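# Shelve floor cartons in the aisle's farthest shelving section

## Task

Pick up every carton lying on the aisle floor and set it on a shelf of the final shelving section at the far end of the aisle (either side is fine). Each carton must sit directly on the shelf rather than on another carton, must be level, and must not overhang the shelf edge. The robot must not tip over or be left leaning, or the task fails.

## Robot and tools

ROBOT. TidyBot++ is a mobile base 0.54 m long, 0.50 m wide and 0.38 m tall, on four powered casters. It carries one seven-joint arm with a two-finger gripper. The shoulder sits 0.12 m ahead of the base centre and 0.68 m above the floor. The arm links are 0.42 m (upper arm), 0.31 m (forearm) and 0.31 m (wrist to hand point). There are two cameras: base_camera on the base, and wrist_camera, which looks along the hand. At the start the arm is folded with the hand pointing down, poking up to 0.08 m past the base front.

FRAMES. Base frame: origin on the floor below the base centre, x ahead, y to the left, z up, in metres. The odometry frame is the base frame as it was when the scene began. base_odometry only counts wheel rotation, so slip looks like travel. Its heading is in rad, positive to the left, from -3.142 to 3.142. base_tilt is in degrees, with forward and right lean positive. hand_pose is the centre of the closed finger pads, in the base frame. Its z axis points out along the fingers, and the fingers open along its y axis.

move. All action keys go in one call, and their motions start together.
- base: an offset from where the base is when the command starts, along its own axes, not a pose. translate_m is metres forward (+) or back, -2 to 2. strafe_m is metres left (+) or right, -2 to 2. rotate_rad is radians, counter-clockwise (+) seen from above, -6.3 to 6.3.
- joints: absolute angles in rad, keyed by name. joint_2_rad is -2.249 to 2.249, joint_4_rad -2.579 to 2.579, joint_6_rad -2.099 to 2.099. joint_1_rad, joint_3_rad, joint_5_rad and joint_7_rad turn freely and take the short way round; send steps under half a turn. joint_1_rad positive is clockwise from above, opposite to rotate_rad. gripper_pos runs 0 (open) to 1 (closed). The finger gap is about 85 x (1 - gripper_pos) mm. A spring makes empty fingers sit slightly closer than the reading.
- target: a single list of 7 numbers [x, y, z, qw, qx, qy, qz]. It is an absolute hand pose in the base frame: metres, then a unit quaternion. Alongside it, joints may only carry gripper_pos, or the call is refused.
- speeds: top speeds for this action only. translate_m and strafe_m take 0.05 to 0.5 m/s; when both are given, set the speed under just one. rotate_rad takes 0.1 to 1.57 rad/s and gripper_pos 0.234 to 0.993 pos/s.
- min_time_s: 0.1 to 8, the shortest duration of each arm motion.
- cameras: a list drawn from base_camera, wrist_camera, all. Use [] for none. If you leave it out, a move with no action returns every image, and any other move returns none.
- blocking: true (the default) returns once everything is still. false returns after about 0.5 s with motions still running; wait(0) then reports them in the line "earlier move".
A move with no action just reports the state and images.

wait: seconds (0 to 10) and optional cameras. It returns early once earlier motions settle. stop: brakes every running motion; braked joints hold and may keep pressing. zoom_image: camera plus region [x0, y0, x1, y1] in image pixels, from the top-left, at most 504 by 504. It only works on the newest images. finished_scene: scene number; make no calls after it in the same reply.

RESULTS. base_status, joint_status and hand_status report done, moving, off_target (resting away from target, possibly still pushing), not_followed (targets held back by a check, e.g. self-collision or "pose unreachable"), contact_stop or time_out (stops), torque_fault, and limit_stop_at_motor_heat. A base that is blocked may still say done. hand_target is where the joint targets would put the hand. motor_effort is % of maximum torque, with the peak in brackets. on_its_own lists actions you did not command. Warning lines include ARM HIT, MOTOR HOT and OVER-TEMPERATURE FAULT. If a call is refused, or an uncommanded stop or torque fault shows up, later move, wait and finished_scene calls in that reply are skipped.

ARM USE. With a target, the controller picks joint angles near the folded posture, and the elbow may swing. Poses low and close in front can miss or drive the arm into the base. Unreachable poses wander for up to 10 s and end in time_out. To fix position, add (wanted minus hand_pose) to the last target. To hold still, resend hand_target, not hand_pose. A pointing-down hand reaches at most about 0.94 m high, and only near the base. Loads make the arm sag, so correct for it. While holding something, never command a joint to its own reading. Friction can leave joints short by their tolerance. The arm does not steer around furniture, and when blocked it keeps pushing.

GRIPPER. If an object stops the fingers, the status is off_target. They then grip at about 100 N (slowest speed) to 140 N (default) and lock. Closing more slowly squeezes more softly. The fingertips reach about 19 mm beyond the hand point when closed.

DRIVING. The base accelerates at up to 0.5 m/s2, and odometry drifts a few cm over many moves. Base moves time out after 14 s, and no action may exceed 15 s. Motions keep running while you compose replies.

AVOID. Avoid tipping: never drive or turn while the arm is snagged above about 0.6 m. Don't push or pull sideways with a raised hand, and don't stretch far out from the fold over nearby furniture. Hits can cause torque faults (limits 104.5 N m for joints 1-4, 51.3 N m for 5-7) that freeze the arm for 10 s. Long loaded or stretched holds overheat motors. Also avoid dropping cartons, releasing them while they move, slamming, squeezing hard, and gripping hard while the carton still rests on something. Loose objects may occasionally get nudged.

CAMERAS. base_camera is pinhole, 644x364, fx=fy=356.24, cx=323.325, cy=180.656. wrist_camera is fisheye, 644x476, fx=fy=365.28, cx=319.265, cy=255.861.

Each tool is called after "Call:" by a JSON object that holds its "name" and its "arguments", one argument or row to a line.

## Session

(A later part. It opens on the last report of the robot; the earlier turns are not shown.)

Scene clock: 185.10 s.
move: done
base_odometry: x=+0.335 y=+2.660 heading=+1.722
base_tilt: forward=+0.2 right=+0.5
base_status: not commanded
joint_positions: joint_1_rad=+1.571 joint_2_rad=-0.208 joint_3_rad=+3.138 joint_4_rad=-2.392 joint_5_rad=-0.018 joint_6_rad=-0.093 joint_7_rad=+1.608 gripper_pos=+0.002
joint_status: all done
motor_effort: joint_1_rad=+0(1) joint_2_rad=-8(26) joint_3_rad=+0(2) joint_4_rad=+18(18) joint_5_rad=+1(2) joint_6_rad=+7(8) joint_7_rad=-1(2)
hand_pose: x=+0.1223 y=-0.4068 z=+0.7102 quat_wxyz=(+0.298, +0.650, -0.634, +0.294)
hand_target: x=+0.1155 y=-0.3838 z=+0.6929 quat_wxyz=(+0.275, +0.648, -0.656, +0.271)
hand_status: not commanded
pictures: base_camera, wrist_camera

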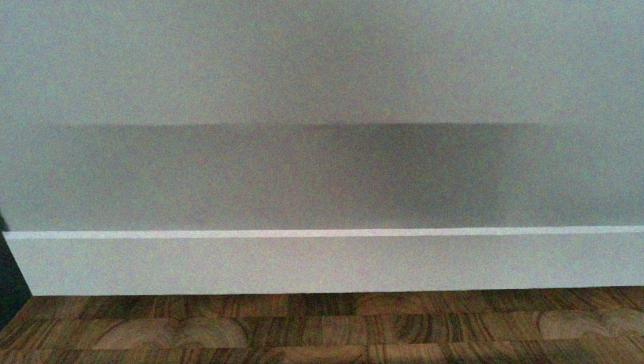

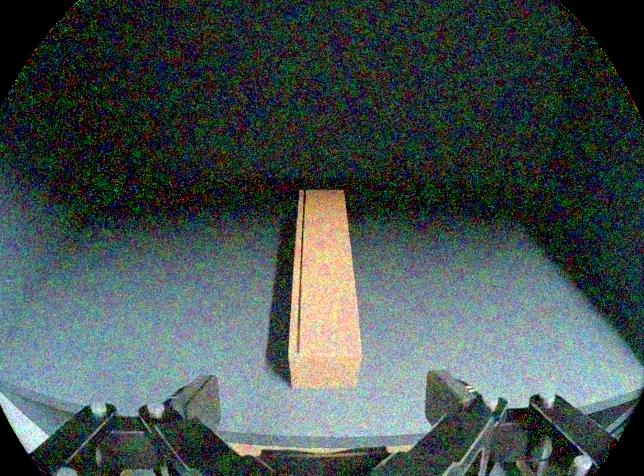

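Call:
{"name": "move", "arguments": {
  "base": {"strafe_m": 0.04, "translate_m": -0.1},
  "joints": {"joint_1_rad": 0.0, "joint_2_rad": -0.35, "joint_3_rad": 3.14, "joint_4_rad": -2.54, "joint_5_rad": 0.0, "joint_6_rad": -0.5, "joint_7_rad": 1.571},
  "cameras": ["base_camera"]
}}

Call:
{"name": "move", "arguments": {
  "base": {"translate_m": -1.71},
  "cameras": ["base_camera", "wrist_camera"]
}}

Scene clock: 192.27 s.
move: done
base_odometry: x=+0.310 y=+2.555 heading=+1.722
base_tilt: forward=+0.1 right=+0.5
base_status: done
joint_positions: joint_1_rad=+0.018 joint_2_rad=-0.325 joint_3_rad=+3.140 joint_4_rad=-2.520 joint_5_rad=-0.018 joint_6_rad=-0.424 joint_7_rad=+1.608 gripper_pos=+0.002
joint_status: all done
motor_effort: joint_1_rad=+0(2) joint_2_rad=-4(10) joint_3_rad=+1(2) joint_4_rad=+15(18) joint_5_rad=+1(2) joint_6_rad=+4(8) joint_7_rad=+0(2)
hand_pose: x=+0.3953 y=-0.0009 z=+0.6272 quat_wxyz=(+0.001, +0.966, +0.003, +0.258)
hand_target: x=+0.3665 y=+0.0017 z=+0.6145 quat_wxyz=(+0.000, +0.975, +0.001, +0.224)
hand_status: not commanded

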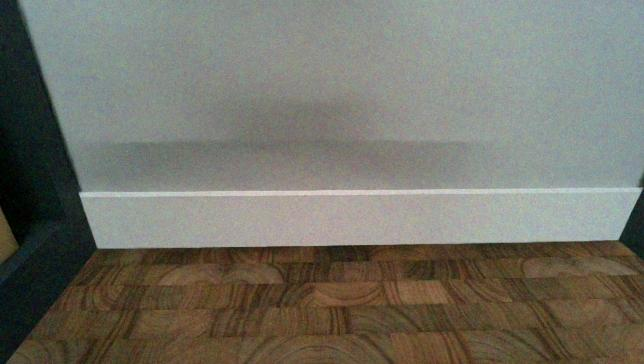

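Scene clock: 197.03 s.
move: done
base_odometry: x=+0.567 y=+0.865 heading=+1.721
base_tilt: forward=+0.1 right=+0.5
base_status: done
joint_positions: joint_1_rad=+0.018 joint_2_rad=-0.335 joint_3_rad=+3.140 joint_4_rad=-2.525 joint_5_rad=-0.018 joint_6_rad=-0.430 joint_7_rad=+1.608 gripper_pos=+0.002
joint_status: not commanded
motor_effort: joint_1_rad=+0(1) joint_2_rad=-3(6) joint_3_rad=+0(1) joint_4_rad=+16(17) joint_5_rad=+1(2) joint_6_rad=+5(6) joint_7_rad=+0(2)
hand_pose: x=+0.3917 y=-0.0007 z=+0.6267 quat_wxyz=(+0.001, +0.966, +0.003, +0.258)
hand_target: x=+0.3665 y=+0.0017 z=+0.6145 quat_wxyz=(+0.000, +0.975, +0.001, +0.224)
hand_status: not commanded

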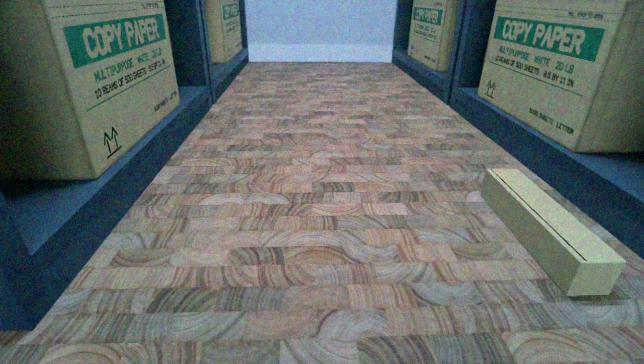

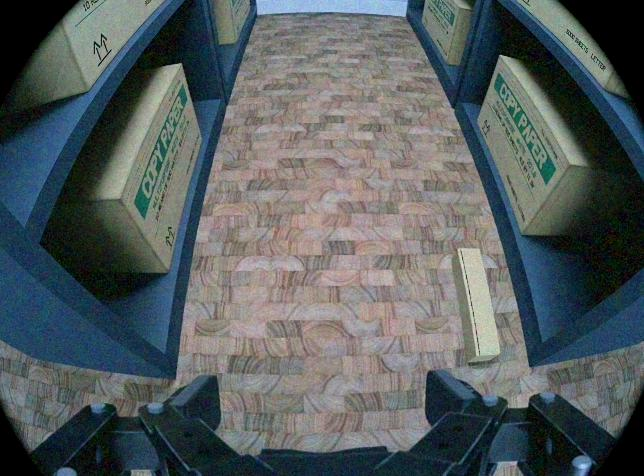

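Call:
{"name": "move", "arguments": {
  "base": {"strafe_m": -0.365},
  "joints": {"joint_1_rad": 0.0, "joint_2_rad": 1.42, "joint_3_rad": 3.14, "joint_4_rad": -2.0, "joint_5_rad": 0.0, "joint_6_rad": 1.2, "joint_7_rad": 1.571},
  "min_time_s": 2.5,
  "cameras": ["base_camera", "wrist_camera"]
}}

Scene clock: 201.73 s.
move: done
base_odometry: x=+0.928 y=+0.919 heading=+1.721
base_tilt: forward=+0.2 right=+0.5
base_status: done
joint_positions: joint_1_rad=+0.013 joint_2_rad=+1.377 joint_3_rad=+3.141 joint_4_rad=-2.013 joint_5_rad=-0.018 joint_6_rad=+1.100 joint_7_rad=+1.608 gripper_pos=+0.002
joint_status: all done
motor_effort: joint_1_rad=+0(2) joint_2_rad=-32(33) joint_3_rad=-1(2) joint_4_rad=+1(18) joint_5_rad=+1(2) joint_6_rad=+6(8) joint_7_rad=-1(2)
hand_pose: x=+0.6887 y=-0.0107 z=+0.2531 quat_wxyz=(+0.016, +0.911, +0.004, +0.413)
hand_target: x=+0.6966 y=+0.0022 z=+0.2546 quat_wxyz=(-0.001, +0.896, +0.000, +0.445)
hand_status: not commanded

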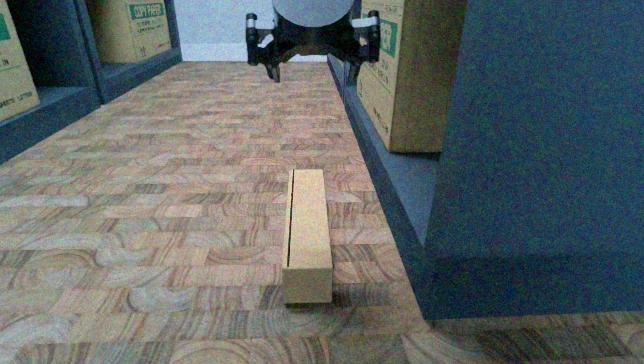

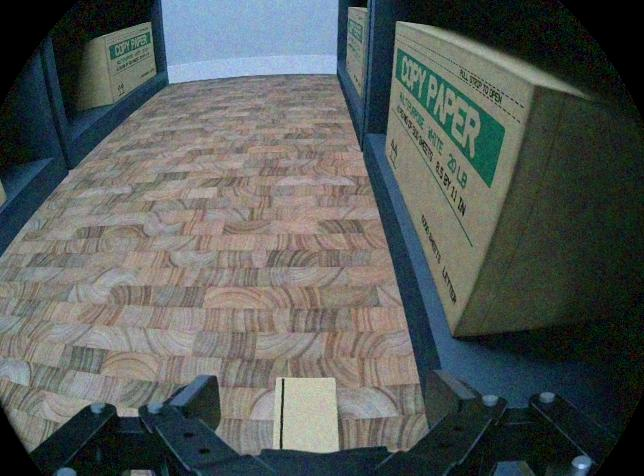

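Call:
{"name": "move", "arguments": {
  "base": {"strafe_m": 0.016},
  "joints": {"joint_1_rad": 0.0, "joint_2_rad": 1.73, "joint_3_rad": 3.14, "joint_4_rad": -1.671, "joint_5_rad": 0.0, "joint_6_rad": 1.0, "joint_7_rad": 1.571},
  "min_time_s": 2,
  "cameras": ["base_camera", "wrist_camera"]
}}

Scene clock: 205.13 s.
move: done
base_odometry: x=+0.912 y=+0.917 heading=+1.721
base_tilt: forward=+0.2 right=+0.6
base_status: done
joint_positions: joint_1_rad=-0.001 joint_2_rad=+1.687 joint_3_rad=+3.139 joint_4_rad=-1.681 joint_5_rad=-0.018 joint_6_rad=+1.072 joint_7_rad=+1.608 gripper_pos=+0.002
joint_status: all done
motor_effort: joint_1_rad=+0(2) joint_2_rad=-32(34) joint_3_rad=-1(3) joint_4_rad=+1(3) joint_5_rad=+1(3) joint_6_rad=+7(8) joint_7_rad=-1(2)
hand_pose: x=+0.6992 y=-0.0020 z=+0.1202 quat_wxyz=(+0.012, +0.912, +0.009, +0.410)
hand_target: x=+0.6638 y=+0.0022 z=+0.0815 quat_wxyz=(-0.001, +0.932, +0.000, +0.362)
hand_status: not commanded

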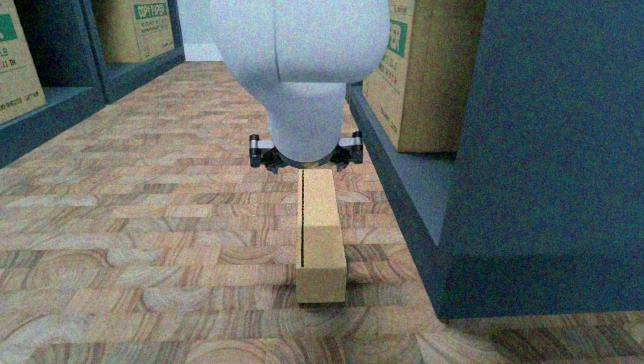

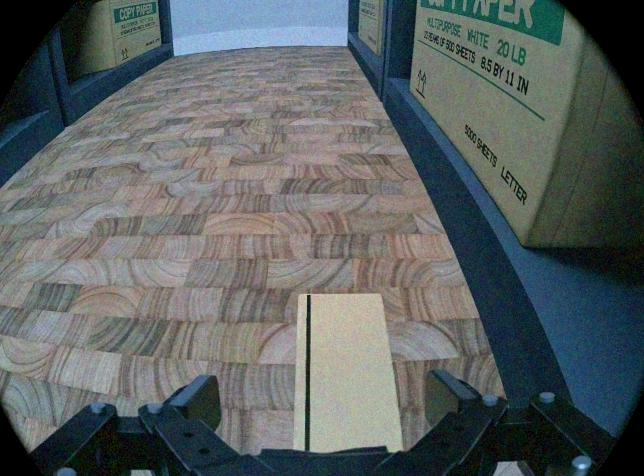

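Call:
{"name": "move", "arguments": {
  "base": {"strafe_m": -0.013},
  "cameras": ["wrist_camera"]
}}

Scene clock: 206.47 s.
move: done
base_odometry: x=+0.925 y=+0.919 heading=+1.721
base_tilt: forward=+0.2 right=+0.6
base_status: done
joint_positions: joint_1_rad=+0.005 joint_2_rad=+1.687 joint_3_rad=+3.141 joint_4_rad=-1.681 joint_5_rad=-0.018 joint_6_rad=+1.072 joint_7_rad=+1.608 gripper_pos=+0.002
joint_status: not commanded
motor_effort: joint_1_rad=+0(3) joint_2_rad=-32(33) joint_3_rad=+0(2) joint_4_rad=+2(2) joint_5_rad=+1(2) joint_6_rad=+7(8) joint_7_rad=-1(1)
hand_pose: x=+0.6992 y=-0.0061 z=+0.1202 quat_wxyz=(+0.014, +0.912, +0.008, +0.410)
hand_target: x=+0.6638 y=+0.0022 z=+0.0815 quat_wxyz=(-0.001, +0.932, +0.000, +0.362)
hand_status: not commanded

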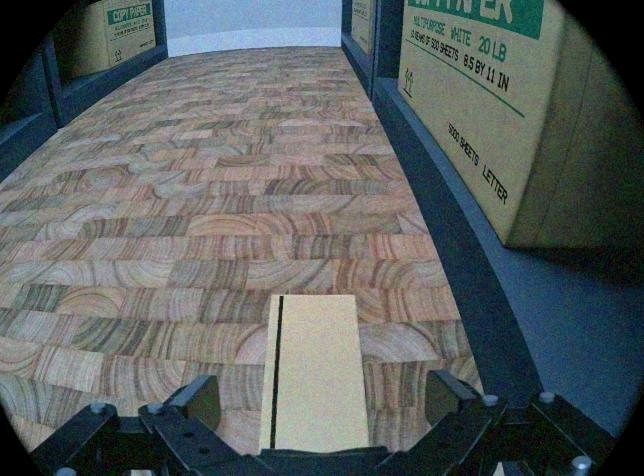

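Call:
{"name": "move", "arguments": {
  "joints": {"joint_1_rad": 0.0, "joint_2_rad": 1.908, "joint_3_rad": 3.14, "joint_4_rad": -1.44, "joint_5_rad": 0.0, "joint_6_rad": 0.945, "joint_7_rad": 1.571},
  "min_time_s": 1.5
}}

Call:
{"name": "move", "arguments": {
  "joints": {"gripper_pos": 0.37},
  "speeds": {"gripper_pos": 0.234},
  "cameras": ["wrist_camera"]
}}

Scene clock: 208.97 s.
move: done
base_odometry: x=+0.925 y=+0.919 heading=+1.721
base_tilt: forward=+0.2 right=+0.6
base_status: not commanded
joint_positions: joint_1_rad=+0.005 joint_2_rad=+1.863 joint_3_rad=+3.141 joint_4_rad=-1.451 joint_5_rad=-0.018 joint_6_rad=+1.020 joint_7_rad=+1.608 gripper_pos=+0.002
joint_status: all done
motor_effort: joint_1_rad=+0(1) joint_2_rad=-32(34) joint_3_rad=-1(2) joint_4_rad=+2(4) joint_5_rad=+1(2) joint_6_rad=+7(8) joint_7_rad=-1(2)
hand_pose: x=+0.7015 y=-0.0060 z=+0.0449 quat_wxyz=(+0.014, +0.911, +0.007, +0.411)
hand_target: x=+0.6612 y=+0.0021 z=+0.0048 quat_wxyz=(-0.001, +0.933, +0.000, +0.361)
hand_status: not commanded
pictures: none

Scene clock: 211.73 s.
move: done
base_odometry: x=+0.925 y=+0.919 heading=+1.721
base_tilt: forward=+0.1 right=+0.5
base_status: not commanded
joint_positions: joint_1_rad=+0.005 joint_2_rad=+1.863 joint_3_rad=+3.141 joint_4_rad=-1.451 joint_5_rad=-0.018 joint_6_rad=+1.020 joint_7_rad=+1.608 gripper_pos=+0.368
joint_status: all done
motor_effort: joint_1_rad=+0(1) joint_2_rad=-25(32) joint_3_rad=+0(1) joint_4_rad=+3(4) joint_5_rad=+1(2) joint_6_rad=+1(8) joint_7_rad=-1(2)
hand_pose: x=+0.7015 y=-0.0060 z=+0.0449 quat_wxyz=(+0.014, +0.911, +0.007, +0.411)
hand_target: x=+0.6612 y=+0.0021 z=+0.0048 quat_wxyz=(-0.001, +0.933, +0.000, +0.361)
hand_status: not commanded

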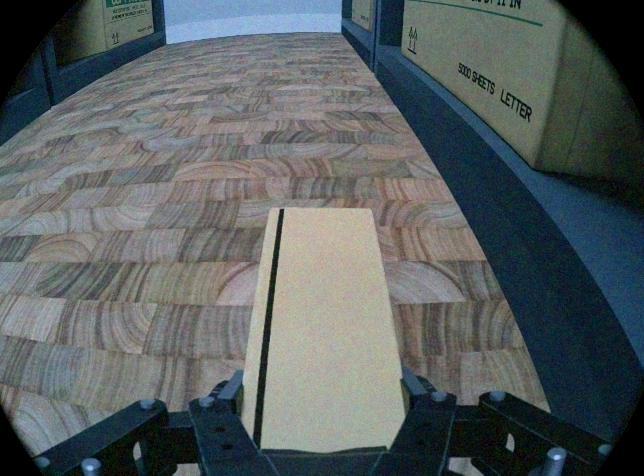

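Call:
{"name": "move", "arguments": {
  "joints": {"gripper_pos": 0.38},
  "speeds": {"gripper_pos": 0.234}
}}

Call:
{"name": "move", "arguments": {
  "joints": {"joint_1_rad": 0.0, "joint_2_rad": 1.455, "joint_3_rad": 3.14, "joint_4_rad": -1.935, "joint_5_rad": 0.0, "joint_6_rad": 1.18, "joint_7_rad": 1.571},
  "min_time_s": 2.5,
  "cameras": ["wrist_camera", "base_camera"]
}}

Scene clock: 213.13 s.
move: off_target
base_odometry: x=+0.925 y=+0.919 heading=+1.721
base_tilt: forward=+0.2 right=+0.6
base_status: not commanded
joint_positions: joint_1_rad=+0.005 joint_2_rad=+1.863 joint_3_rad=+3.141 joint_4_rad=-1.451 joint_5_rad=-0.018 joint_6_rad=+1.020 joint_7_rad=+1.608 gripper_pos=+0.372
joint_status: gripper_pos off_target (ended at +0.372, target +0.380)
motor_effort: joint_1_rad=+0(0) joint_2_rad=-24(25) joint_3_rad=+0(1) joint_4_rad=+2(4) joint_5_rad=+2(2) joint_6_rad=+0(1) joint_7_rad=-1(1)
hand_pose: x=+0.7015 y=-0.0060 z=+0.0449 quat_wxyz=(+0.014, +0.911, +0.007, +0.411)
hand_target: x=+0.6612 y=+0.0021 z=+0.0048 quat_wxyz=(-0.001, +0.933, +0.000, +0.361)
hand_status: not commanded
pictures: none

Scene clock: 215.97 s.
move: done
base_odometry: x=+0.925 y=+0.919 heading=+1.721
base_tilt: forward=+0.2 right=+0.6
base_status: not commanded
joint_positions: joint_1_rad=+0.005 joint_2_rad=+1.491 joint_3_rad=+3.141 joint_4_rad=-1.925 joint_5_rad=-0.018 joint_6_rad=+1.081 joint_7_rad=+1.608 gripper_pos=+0.372
joint_status: all done
motor_effort: joint_1_rad=+0(1) joint_2_rad=-33(33) joint_3_rad=-1(2) joint_4_rad=+1(4) joint_5_rad=+1(2) joint_6_rad=+8(8) joint_7_rad=+0(2)
hand_pose: x=+0.6782 y=-0.0060 z=+0.1977 quat_wxyz=(+0.014, +0.920, +0.008, +0.393)
hand_target: x=+0.7095 y=+0.0022 z=+0.2400 quat_wxyz=(-0.001, +0.893, +0.000, +0.449)
hand_status: not commanded
pictures: base_camera, wrist_camera

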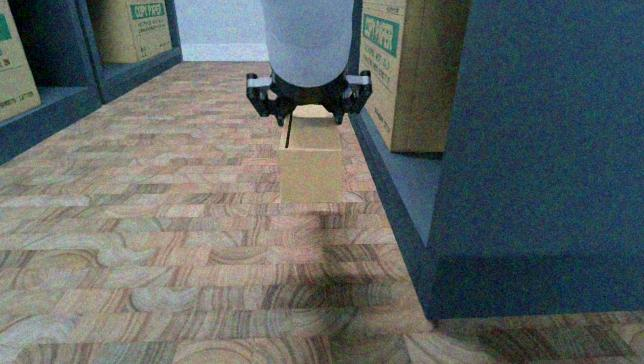

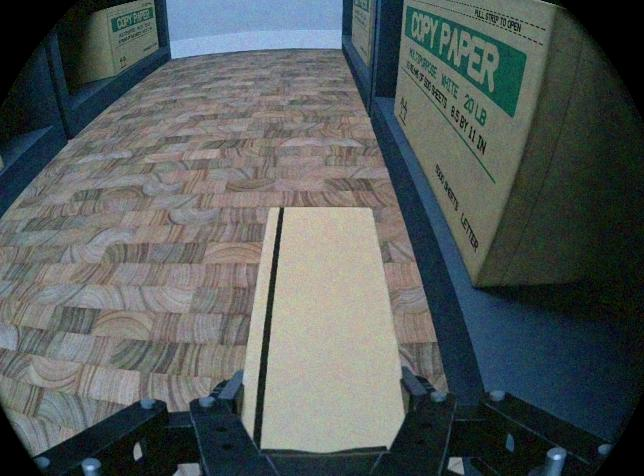

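Call:
{"name": "move", "arguments": {
  "base": {"strafe_m": 0.29},
  "joints": {"joint_1_rad": 0.0, "joint_2_rad": -0.229, "joint_3_rad": 3.14, "joint_4_rad": -2.41, "joint_5_rad": 0.0, "joint_6_rad": -0.168, "joint_7_rad": 1.571},
  "min_time_s": 2.5,
  "cameras": ["base_camera", "wrist_camera"]
}}

Scene clock: 220.53 s.
move: done
base_odometry: x=+0.638 y=+0.875 heading=+1.721
base_tilt: forward=+0.1 right=+0.5
base_status: done
joint_positions: joint_1_rad=-0.006 joint_2_rad=-0.205 joint_3_rad=+3.138 joint_4_rad=-2.392 joint_5_rad=-0.018 joint_6_rad=-0.091 joint_7_rad=+1.608 gripper_pos=+0.372
joint_status: all done
motor_effort: joint_1_rad=+0(3) joint_2_rad=-9(36) joint_3_rad=+1(3) joint_4_rad=+17(18) joint_5_rad=+1(3) joint_6_rad=+8(10) joint_7_rad=+0(2)
hand_pose: x=+0.5263 y=+0.0061 z=+0.7096 quat_wxyz=(+0.001, +0.908, +0.014, +0.418)
hand_target: x=+0.5028 y=+0.0020 z=+0.6929 quat_wxyz=(+0.000, +0.922, +0.001, +0.386)
hand_status: not commanded

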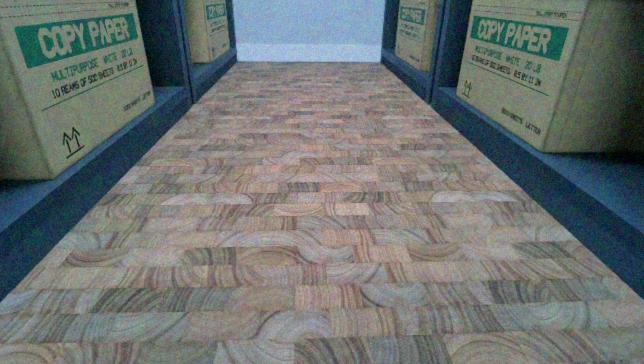

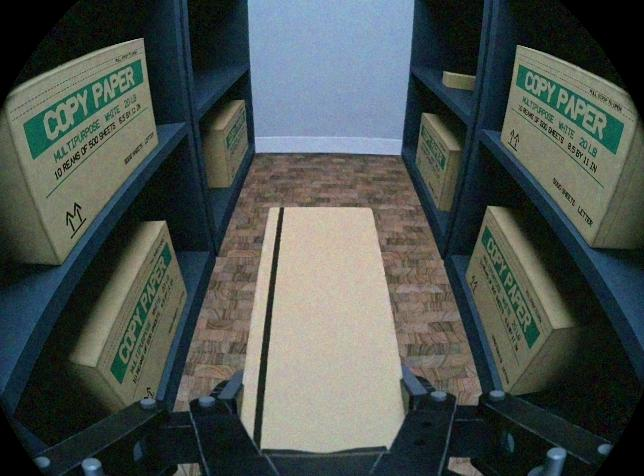

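Call:
{"name": "move", "arguments": {
  "base": {"translate_m": 1.54},
  "cameras": ["base_camera", "wrist_camera"]
}}

Scene clock: 225.27 s.
move: done
base_odometry: x=+0.407 y=+2.398 heading=+1.721
base_tilt: forward=+0.1 right=+0.5
base_status: done
joint_positions: joint_1_rad=-0.006 joint_2_rad=-0.210 joint_3_rad=+3.138 joint_4_rad=-2.396 joint_5_rad=-0.018 joint_6_rad=-0.097 joint_7_rad=+1.608 gripper_pos=+0.372
joint_status: not commanded
motor_effort: joint_1_rad=+0(1) joint_2_rad=-9(11) joint_3_rad=+1(1) joint_4_rad=+16(19) joint_5_rad=+1(2) joint_6_rad=+7(8) joint_7_rad=-1(2)
hand_pose: x=+0.5236 y=+0.0061 z=+0.7083 quat_wxyz=(+0.001, +0.909, +0.014, +0.416)
hand_target: x=+0.5028 y=+0.0020 z=+0.6929 quat_wxyz=(+0.000, +0.922, +0.001, +0.386)
hand_status: not commanded

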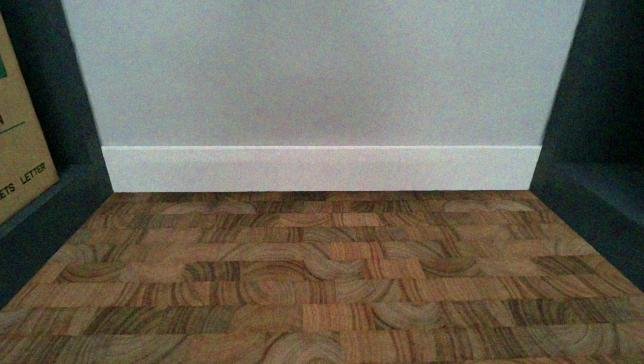

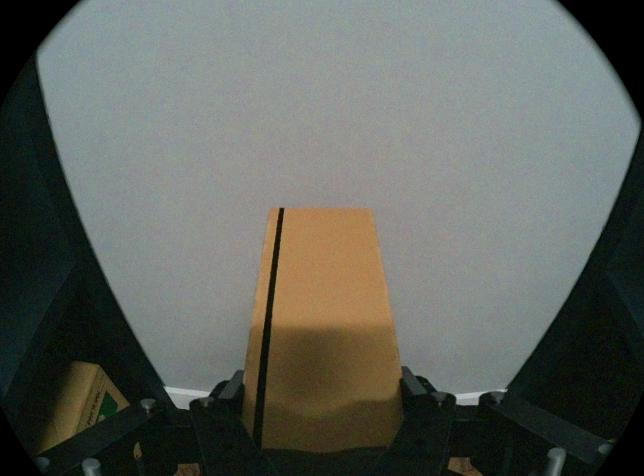

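Call:
{"name": "move", "arguments": {
  "joints": {"joint_1_rad": 1.585, "joint_2_rad": -0.229, "joint_3_rad": 3.14, "joint_4_rad": -2.41, "joint_5_rad": 0.0, "joint_6_rad": -0.168, "joint_7_rad": 1.571},
  "min_time_s": 2.5,
  "cameras": ["base_camera", "wrist_camera"]
}}

Scene clock: 231.47 s.
move: done
base_odometry: x=+0.407 y=+2.398 heading=+1.721
base_tilt: forward=+0.2 right=+0.5
base_status: not commanded
joint_positions: joint_1_rad=+1.567 joint_2_rad=-0.210 joint_3_rad=+3.138 joint_4_rad=-2.396 joint_5_rad=-0.018 joint_6_rad=-0.097 joint_7_rad=+1.608 gripper_pos=+0.372
joint_status: all done
motor_effort: joint_1_rad=+0(2) joint_2_rad=-9(10) joint_3_rad=+0(2) joint_4_rad=+17(18) joint_5_rad=+1(2) joint_6_rad=+9(9) joint_7_rad=-1(2)
hand_pose: x=+0.1240 y=-0.4046 z=+0.7083 quat_wxyz=(+0.296, +0.652, -0.634, +0.293)
hand_target: x=+0.1155 y=-0.3838 z=+0.6929 quat_wxyz=(+0.275, +0.648, -0.656, +0.271)
hand_status: not commanded

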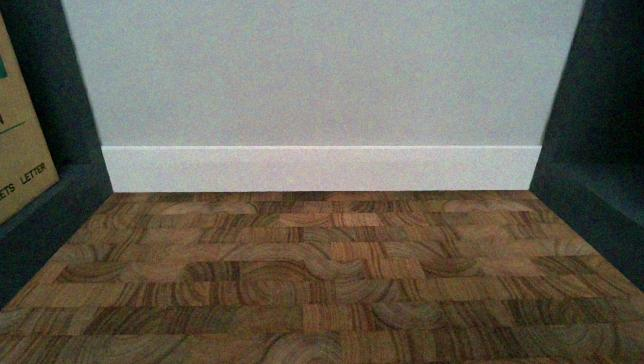

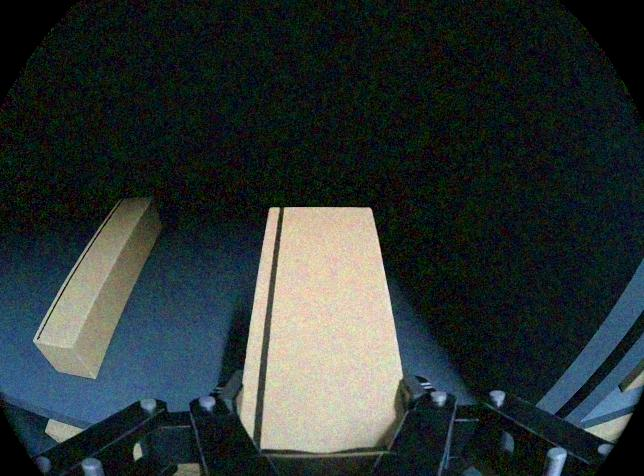

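Call:
{"name": "move", "arguments": {
  "joints": {"joint_1_rad": 1.585, "joint_2_rad": 0.541, "joint_3_rad": 3.14, "joint_4_rad": -1.962, "joint_5_rad": 0.0, "joint_6_rad": 0.283, "joint_7_rad": 1.571},
  "min_time_s": 2.5,
  "cameras": ["wrist_camera"]
}}

Scene clock: 237.37 s.
move: done
base_odometry: x=+0.407 y=+2.398 heading=+1.721
base_tilt: forward=+0.1 right=+0.6
base_status: not commanded
joint_positions: joint_1_rad=+1.567 joint_2_rad=+0.508 joint_3_rad=+3.138 joint_4_rad=-1.980 joint_5_rad=-0.018 joint_6_rad=+0.180 joint_7_rad=+1.608 gripper_pos=+0.372
joint_status: all done
motor_effort: joint_1_rad=+0(1) joint_2_rad=-29(30) joint_3_rad=+0(2) joint_4_rad=+13(18) joint_5_rad=+1(3) joint_6_rad=+8(8) joint_7_rad=-1(2)
hand_pose: x=+0.1239 y=-0.6263 z=+0.5909 quat_wxyz=(+0.289, +0.654, -0.639, +0.284)
hand_target: x=+0.1121 y=-0.6520 z=+0.6019 quat_wxyz=(+0.316, +0.629, -0.637, +0.313)
hand_status: not commanded

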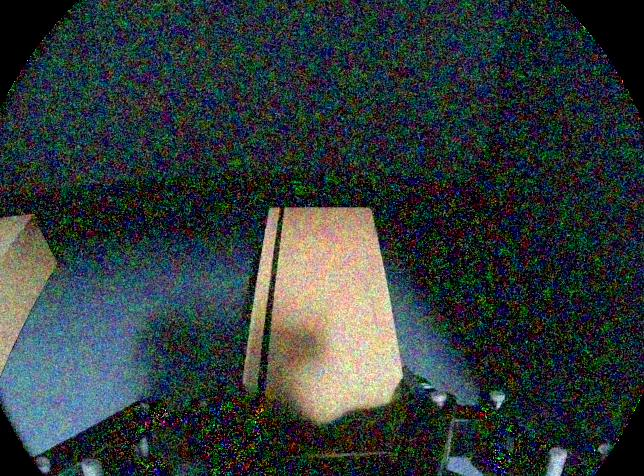

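Call:
{"name": "move", "arguments": {
  "joints": {"joint_1_rad": 1.585, "joint_2_rad": 0.574, "joint_3_rad": 3.14, "joint_4_rad": -1.995, "joint_5_rad": 0.0, "joint_6_rad": 0.333, "joint_7_rad": 1.571},
  "min_time_s": 1.0,
  "cameras": ["wrist_camera"]
}}

Scene clock: 239.27 s.
move: done
base_odometry: x=+0.407 y=+2.398 heading=+1.721
base_tilt: forward=+0.2 right=+0.5
base_status: not commanded
joint_positions: joint_1_rad=+1.567 joint_2_rad=+0.532 joint_3_rad=+3.138 joint_4_rad=-1.981 joint_5_rad=-0.018 joint_6_rad=+0.231 joint_7_rad=+1.608 gripper_pos=+0.372
joint_status: all done
motor_effort: joint_1_rad=+0(1) joint_2_rad=-29(30) joint_3_rad=+0(1) joint_4_rad=+13(16) joint_5_rad=+0(2) joint_6_rad=+7(8) joint_7_rad=-1(2)
hand_pose: x=+0.1237 y=-0.6342 z=+0.5872 quat_wxyz=(+0.297, +0.650, -0.635, +0.292)
hand_target: x=+0.1122 y=-0.6437 z=+0.5788 quat_wxyz=(+0.311, +0.632, -0.640, +0.308)
hand_status: not commanded

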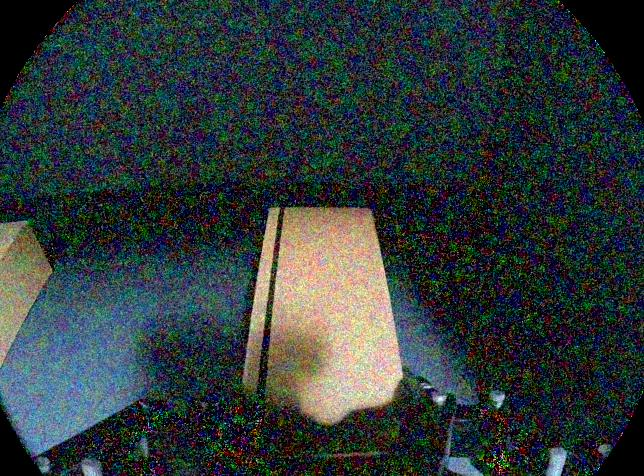

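Call:
{"name": "move", "arguments": {
  "joints": {"joint_1_rad": 1.585, "joint_2_rad": 0.594, "joint_3_rad": 3.14, "joint_4_rad": -1.995, "joint_5_rad": 0.0, "joint_6_rad": 0.34, "joint_7_rad": 1.571},
  "min_time_s": 0.8,
  "cameras": ["wrist_camera"]
}}

Scene clock: 240.87 s.
move: done
base_odometry: x=+0.407 y=+2.398 heading=+1.721
base_tilt: forward=+0.1 right=+0.6
base_status: not commanded
joint_positions: joint_1_rad=+1.567 joint_2_rad=+0.546 joint_3_rad=+3.138 joint_4_rad=-1.981 joint_5_rad=-0.018 joint_6_rad=+0.240 joint_7_rad=+1.608 gripper_pos=+0.372
joint_status: all done
motor_effort: joint_1_rad=+0(1) joint_2_rad=-28(30) joint_3_rad=-1(2) joint_4_rad=+13(14) joint_5_rad=+1(3) joint_6_rad=+7(9) joint_7_rad=-1(2)
hand_pose: x=+0.1236 y=-0.6347 z=+0.5803 quat_wxyz=(+0.296, +0.651, -0.636, +0.291)
hand_target: x=+0.1122 y=-0.6429 z=+0.5676 quat_wxyz=(+0.307, +0.634, -0.642, +0.303)
hand_status: not commanded

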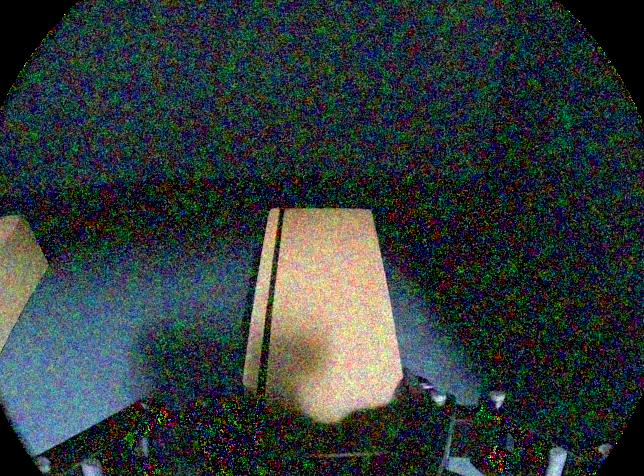

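Call:
{"name": "move", "arguments": {
  "joints": {"joint_1_rad": 1.585, "joint_2_rad": 0.614, "joint_3_rad": 3.14, "joint_4_rad": -1.995, "joint_5_rad": 0.0, "joint_6_rad": 0.345, "joint_7_rad": 1.571},
  "min_time_s": 0.8,
  "cameras": ["wrist_camera"]
}}

Scene clock: 242.47 s.
move: done
base_odometry: x=+0.407 y=+2.398 heading=+1.721
base_tilt: forward=+0.1 right=+0.5
base_status: not commanded
joint_positions: joint_1_rad=+1.567 joint_2_rad=+0.552 joint_3_rad=+3.138 joint_4_rad=-1.981 joint_5_rad=-0.018 joint_6_rad=+0.255 joint_7_rad=+1.608 gripper_pos=+0.372
joint_status: all done
motor_effort: joint_1_rad=+0(1) joint_2_rad=-26(29) joint_3_rad=+0(1) joint_4_rad=+11(14) joint_5_rad=+0(2) joint_6_rad=+6(8) joint_7_rad=-1(2)
hand_pose: x=+0.1236 y=-0.6369 z=+0.5798 quat_wxyz=(+0.298, +0.650, -0.635, +0.293)
hand_target: x=+0.1122 y=-0.6414 z=+0.5560 quat_wxyz=(+0.302, +0.636, -0.644, +0.299)
hand_status: not commanded

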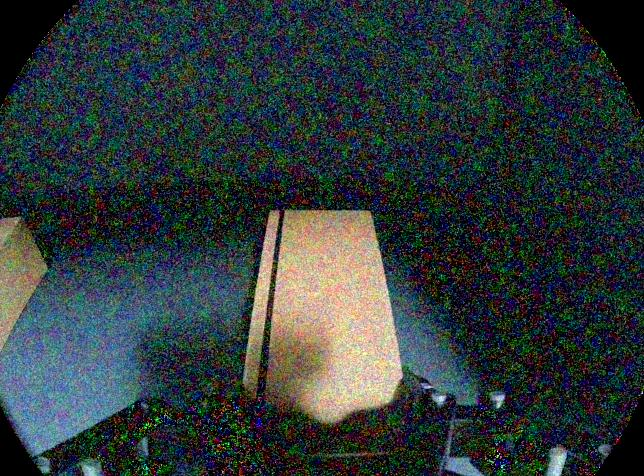

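Call:
{"name": "move", "arguments": {
  "joints": {"joint_1_rad": 1.585, "joint_2_rad": 0.594, "joint_3_rad": 3.14, "joint_4_rad": -1.985, "joint_5_rad": 0.0, "joint_6_rad": 0.335, "joint_7_rad": 1.571},
  "min_time_s": 0.5
}}

Call:
{"name": "move", "arguments": {
  "joints": {"gripper_pos": 0.1},
  "speeds": {"gripper_pos": 0.3},
  "cameras": ["wrist_camera"]
}}

Call:
{"name": "move", "arguments": {
  "joints": {"joint_1_rad": 1.585, "joint_2_rad": 0.27, "joint_3_rad": 3.14, "joint_4_rad": -2.04, "joint_5_rad": 0.0, "joint_6_rad": 0.0, "joint_7_rad": 1.571, "gripper_pos": 0.0},
  "min_time_s": 1.5,
  "cameras": ["wrist_camera"]
}}

Call:
{"name": "move", "arguments": {
  "joints": {"joint_1_rad": 1.585, "joint_2_rad": -0.229, "joint_3_rad": 3.14, "joint_4_rad": -2.41, "joint_5_rad": 0.0, "joint_6_rad": -0.168, "joint_7_rad": 1.571},
  "min_time_s": 2,
  "cameras": ["wrist_camera", "base_camera"]
}}

Scene clock: 244.30 s.
move: done
base_odometry: x=+0.407 y=+2.398 heading=+1.721
base_tilt: forward=+0.1 right=+0.5
base_status: not commanded
joint_positions: joint_1_rad=+1.567 joint_2_rad=+0.552 joint_3_rad=+3.138 joint_4_rad=-1.981 joint_5_rad=-0.018 joint_6_rad=+0.255 joint_7_rad=+1.608 gripper_pos=+0.372
joint_status: all done
motor_effort: joint_1_rad=+0(2) joint_2_rad=-26(27) joint_3_rad=-1(1) joint_4_rad=+12(14) joint_5_rad=+1(2) joint_6_rad=+7(7) joint_7_rad=-1(2)
hand_pose: x=+0.1236 y=-0.6369 z=+0.5798 quat_wxyz=(+0.298, +0.650, -0.635, +0.293)
hand_target: x=+0.1121 y=-0.6465 z=+0.5705 quat_wxyz=(+0.309, +0.633, -0.641, +0.305)
hand_status: not commanded
pictures: none

Scene clock: 245.80 s.
move: done
base_odometry: x=+0.407 y=+2.398 heading=+1.721
base_tilt: forward=+0.2 right=+0.6
base_status: not commanded
joint_positions: joint_1_rad=+1.567 joint_2_rad=+0.554 joint_3_rad=+3.138 joint_4_rad=-1.981 joint_5_rad=-0.018 joint_6_rad=+0.255 joint_7_rad=+1.608 gripper_pos=+0.102
joint_status: all done
motor_effort: joint_1_rad=+0(1) joint_2_rad=-29(29) joint_3_rad=-1(1) joint_4_rad=+13(14) joint_5_rad=+1(2) joint_6_rad=+7(8) joint_7_rad=+0(2)
hand_pose: x=+0.1235 y=-0.6368 z=+0.5789 quat_wxyz=(+0.298, +0.650, -0.635, +0.293)
hand_target: x=+0.1121 y=-0.6465 z=+0.5705 quat_wxyz=(+0.309, +0.633, -0.641, +0.305)
hand_status: not commanded

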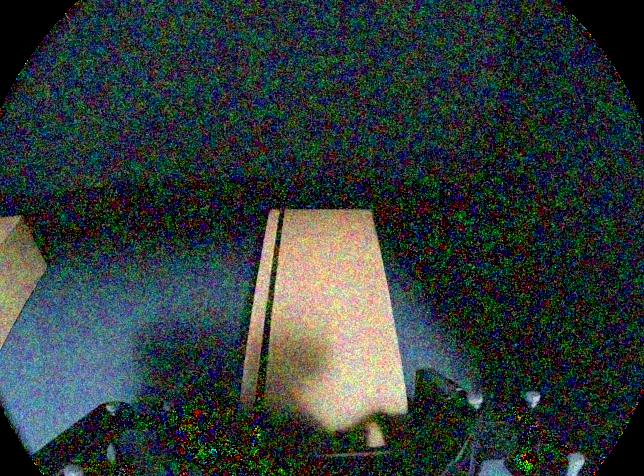

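Scene clock: 247.90 s.
move: done
base_odometry: x=+0.407 y=+2.398 heading=+1.721
base_tilt: forward=+0.1 right=+0.6
base_status: not commanded
joint_positions: joint_1_rad=+1.567 joint_2_rad=+0.298 joint_3_rad=+3.138 joint_4_rad=-2.020 joint_5_rad=-0.018 joint_6_rad=+0.076 joint_7_rad=+1.608 gripper_pos=+0.002
joint_status: all done
motor_effort: joint_1_rad=+0(1) joint_2_rad=-24(31) joint_3_rad=+0(2) joint_4_rad=+15(16) joint_5_rad=+1(2) joint_6_rad=+8(8) joint_7_rad=-1(2)
hand_pose: x=+0.1243 y=-0.5977 z=+0.6768 quat_wxyz=(+0.309, +0.645, -0.629, +0.305)
hand_target: x=+0.1131 y=-0.5745 z=+0.6658 quat_wxyz=(+0.287, +0.643, -0.651, +0.284)
hand_status: not commanded

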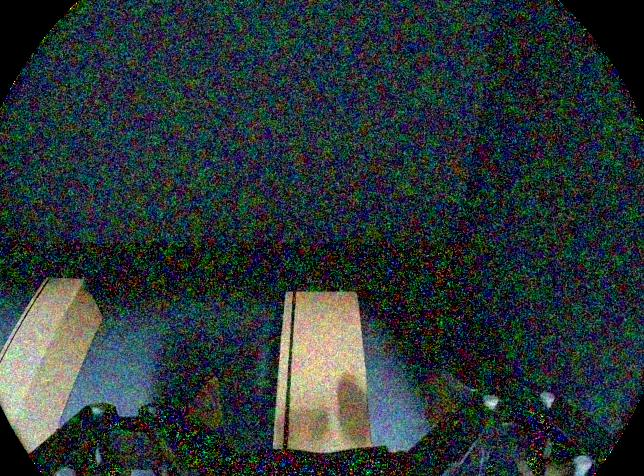

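Scene clock: 250.20 s.
move: done
base_odometry: x=+0.407 y=+2.398 heading=+1.721
base_tilt: forward=+0.1 right=+0.5
base_status: not commanded
joint_positions: joint_1_rad=+1.567 joint_2_rad=-0.208 joint_3_rad=+3.138 joint_4_rad=-2.392 joint_5_rad=-0.018 joint_6_rad=-0.092 joint_7_rad=+1.608 gripper_pos=+0.002
joint_status: all done
motor_effort: joint_1_rad=+0(1) joint_2_rad=-9(26) joint_3_rad=+1(1) joint_4_rad=+17(18) joint_5_rad=+1(2) joint_6_rad=+7(9) joint_7_rad=-1(2)
hand_pose: x=+0.1239 y=-0.4070 z=+0.7104 quat_wxyz=(+0.298, +0.651, -0.633, +0.295)
hand_target: x=+0.1155 y=-0.3838 z=+0.6929 quat_wxyz=(+0.275, +0.648, -0.656, +0.271)
hand_status: not commanded
pictures: base_camera, wrist_camera

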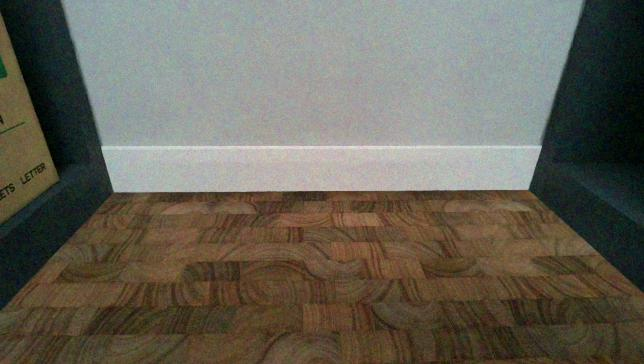

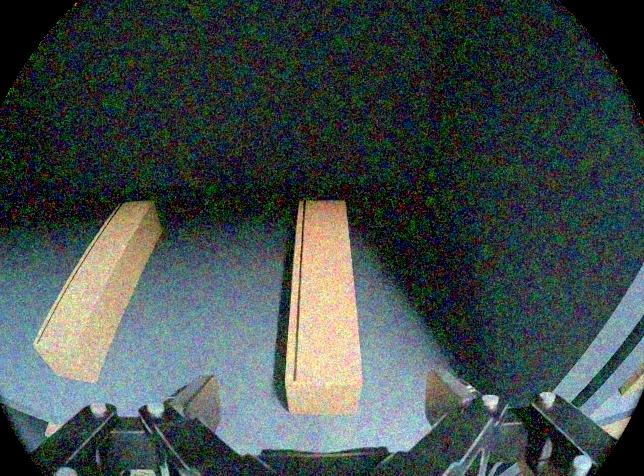

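Call:
{"name": "finished_scene", "arguments": {
  "scene": 1
}}

The scene is finished: the task was done.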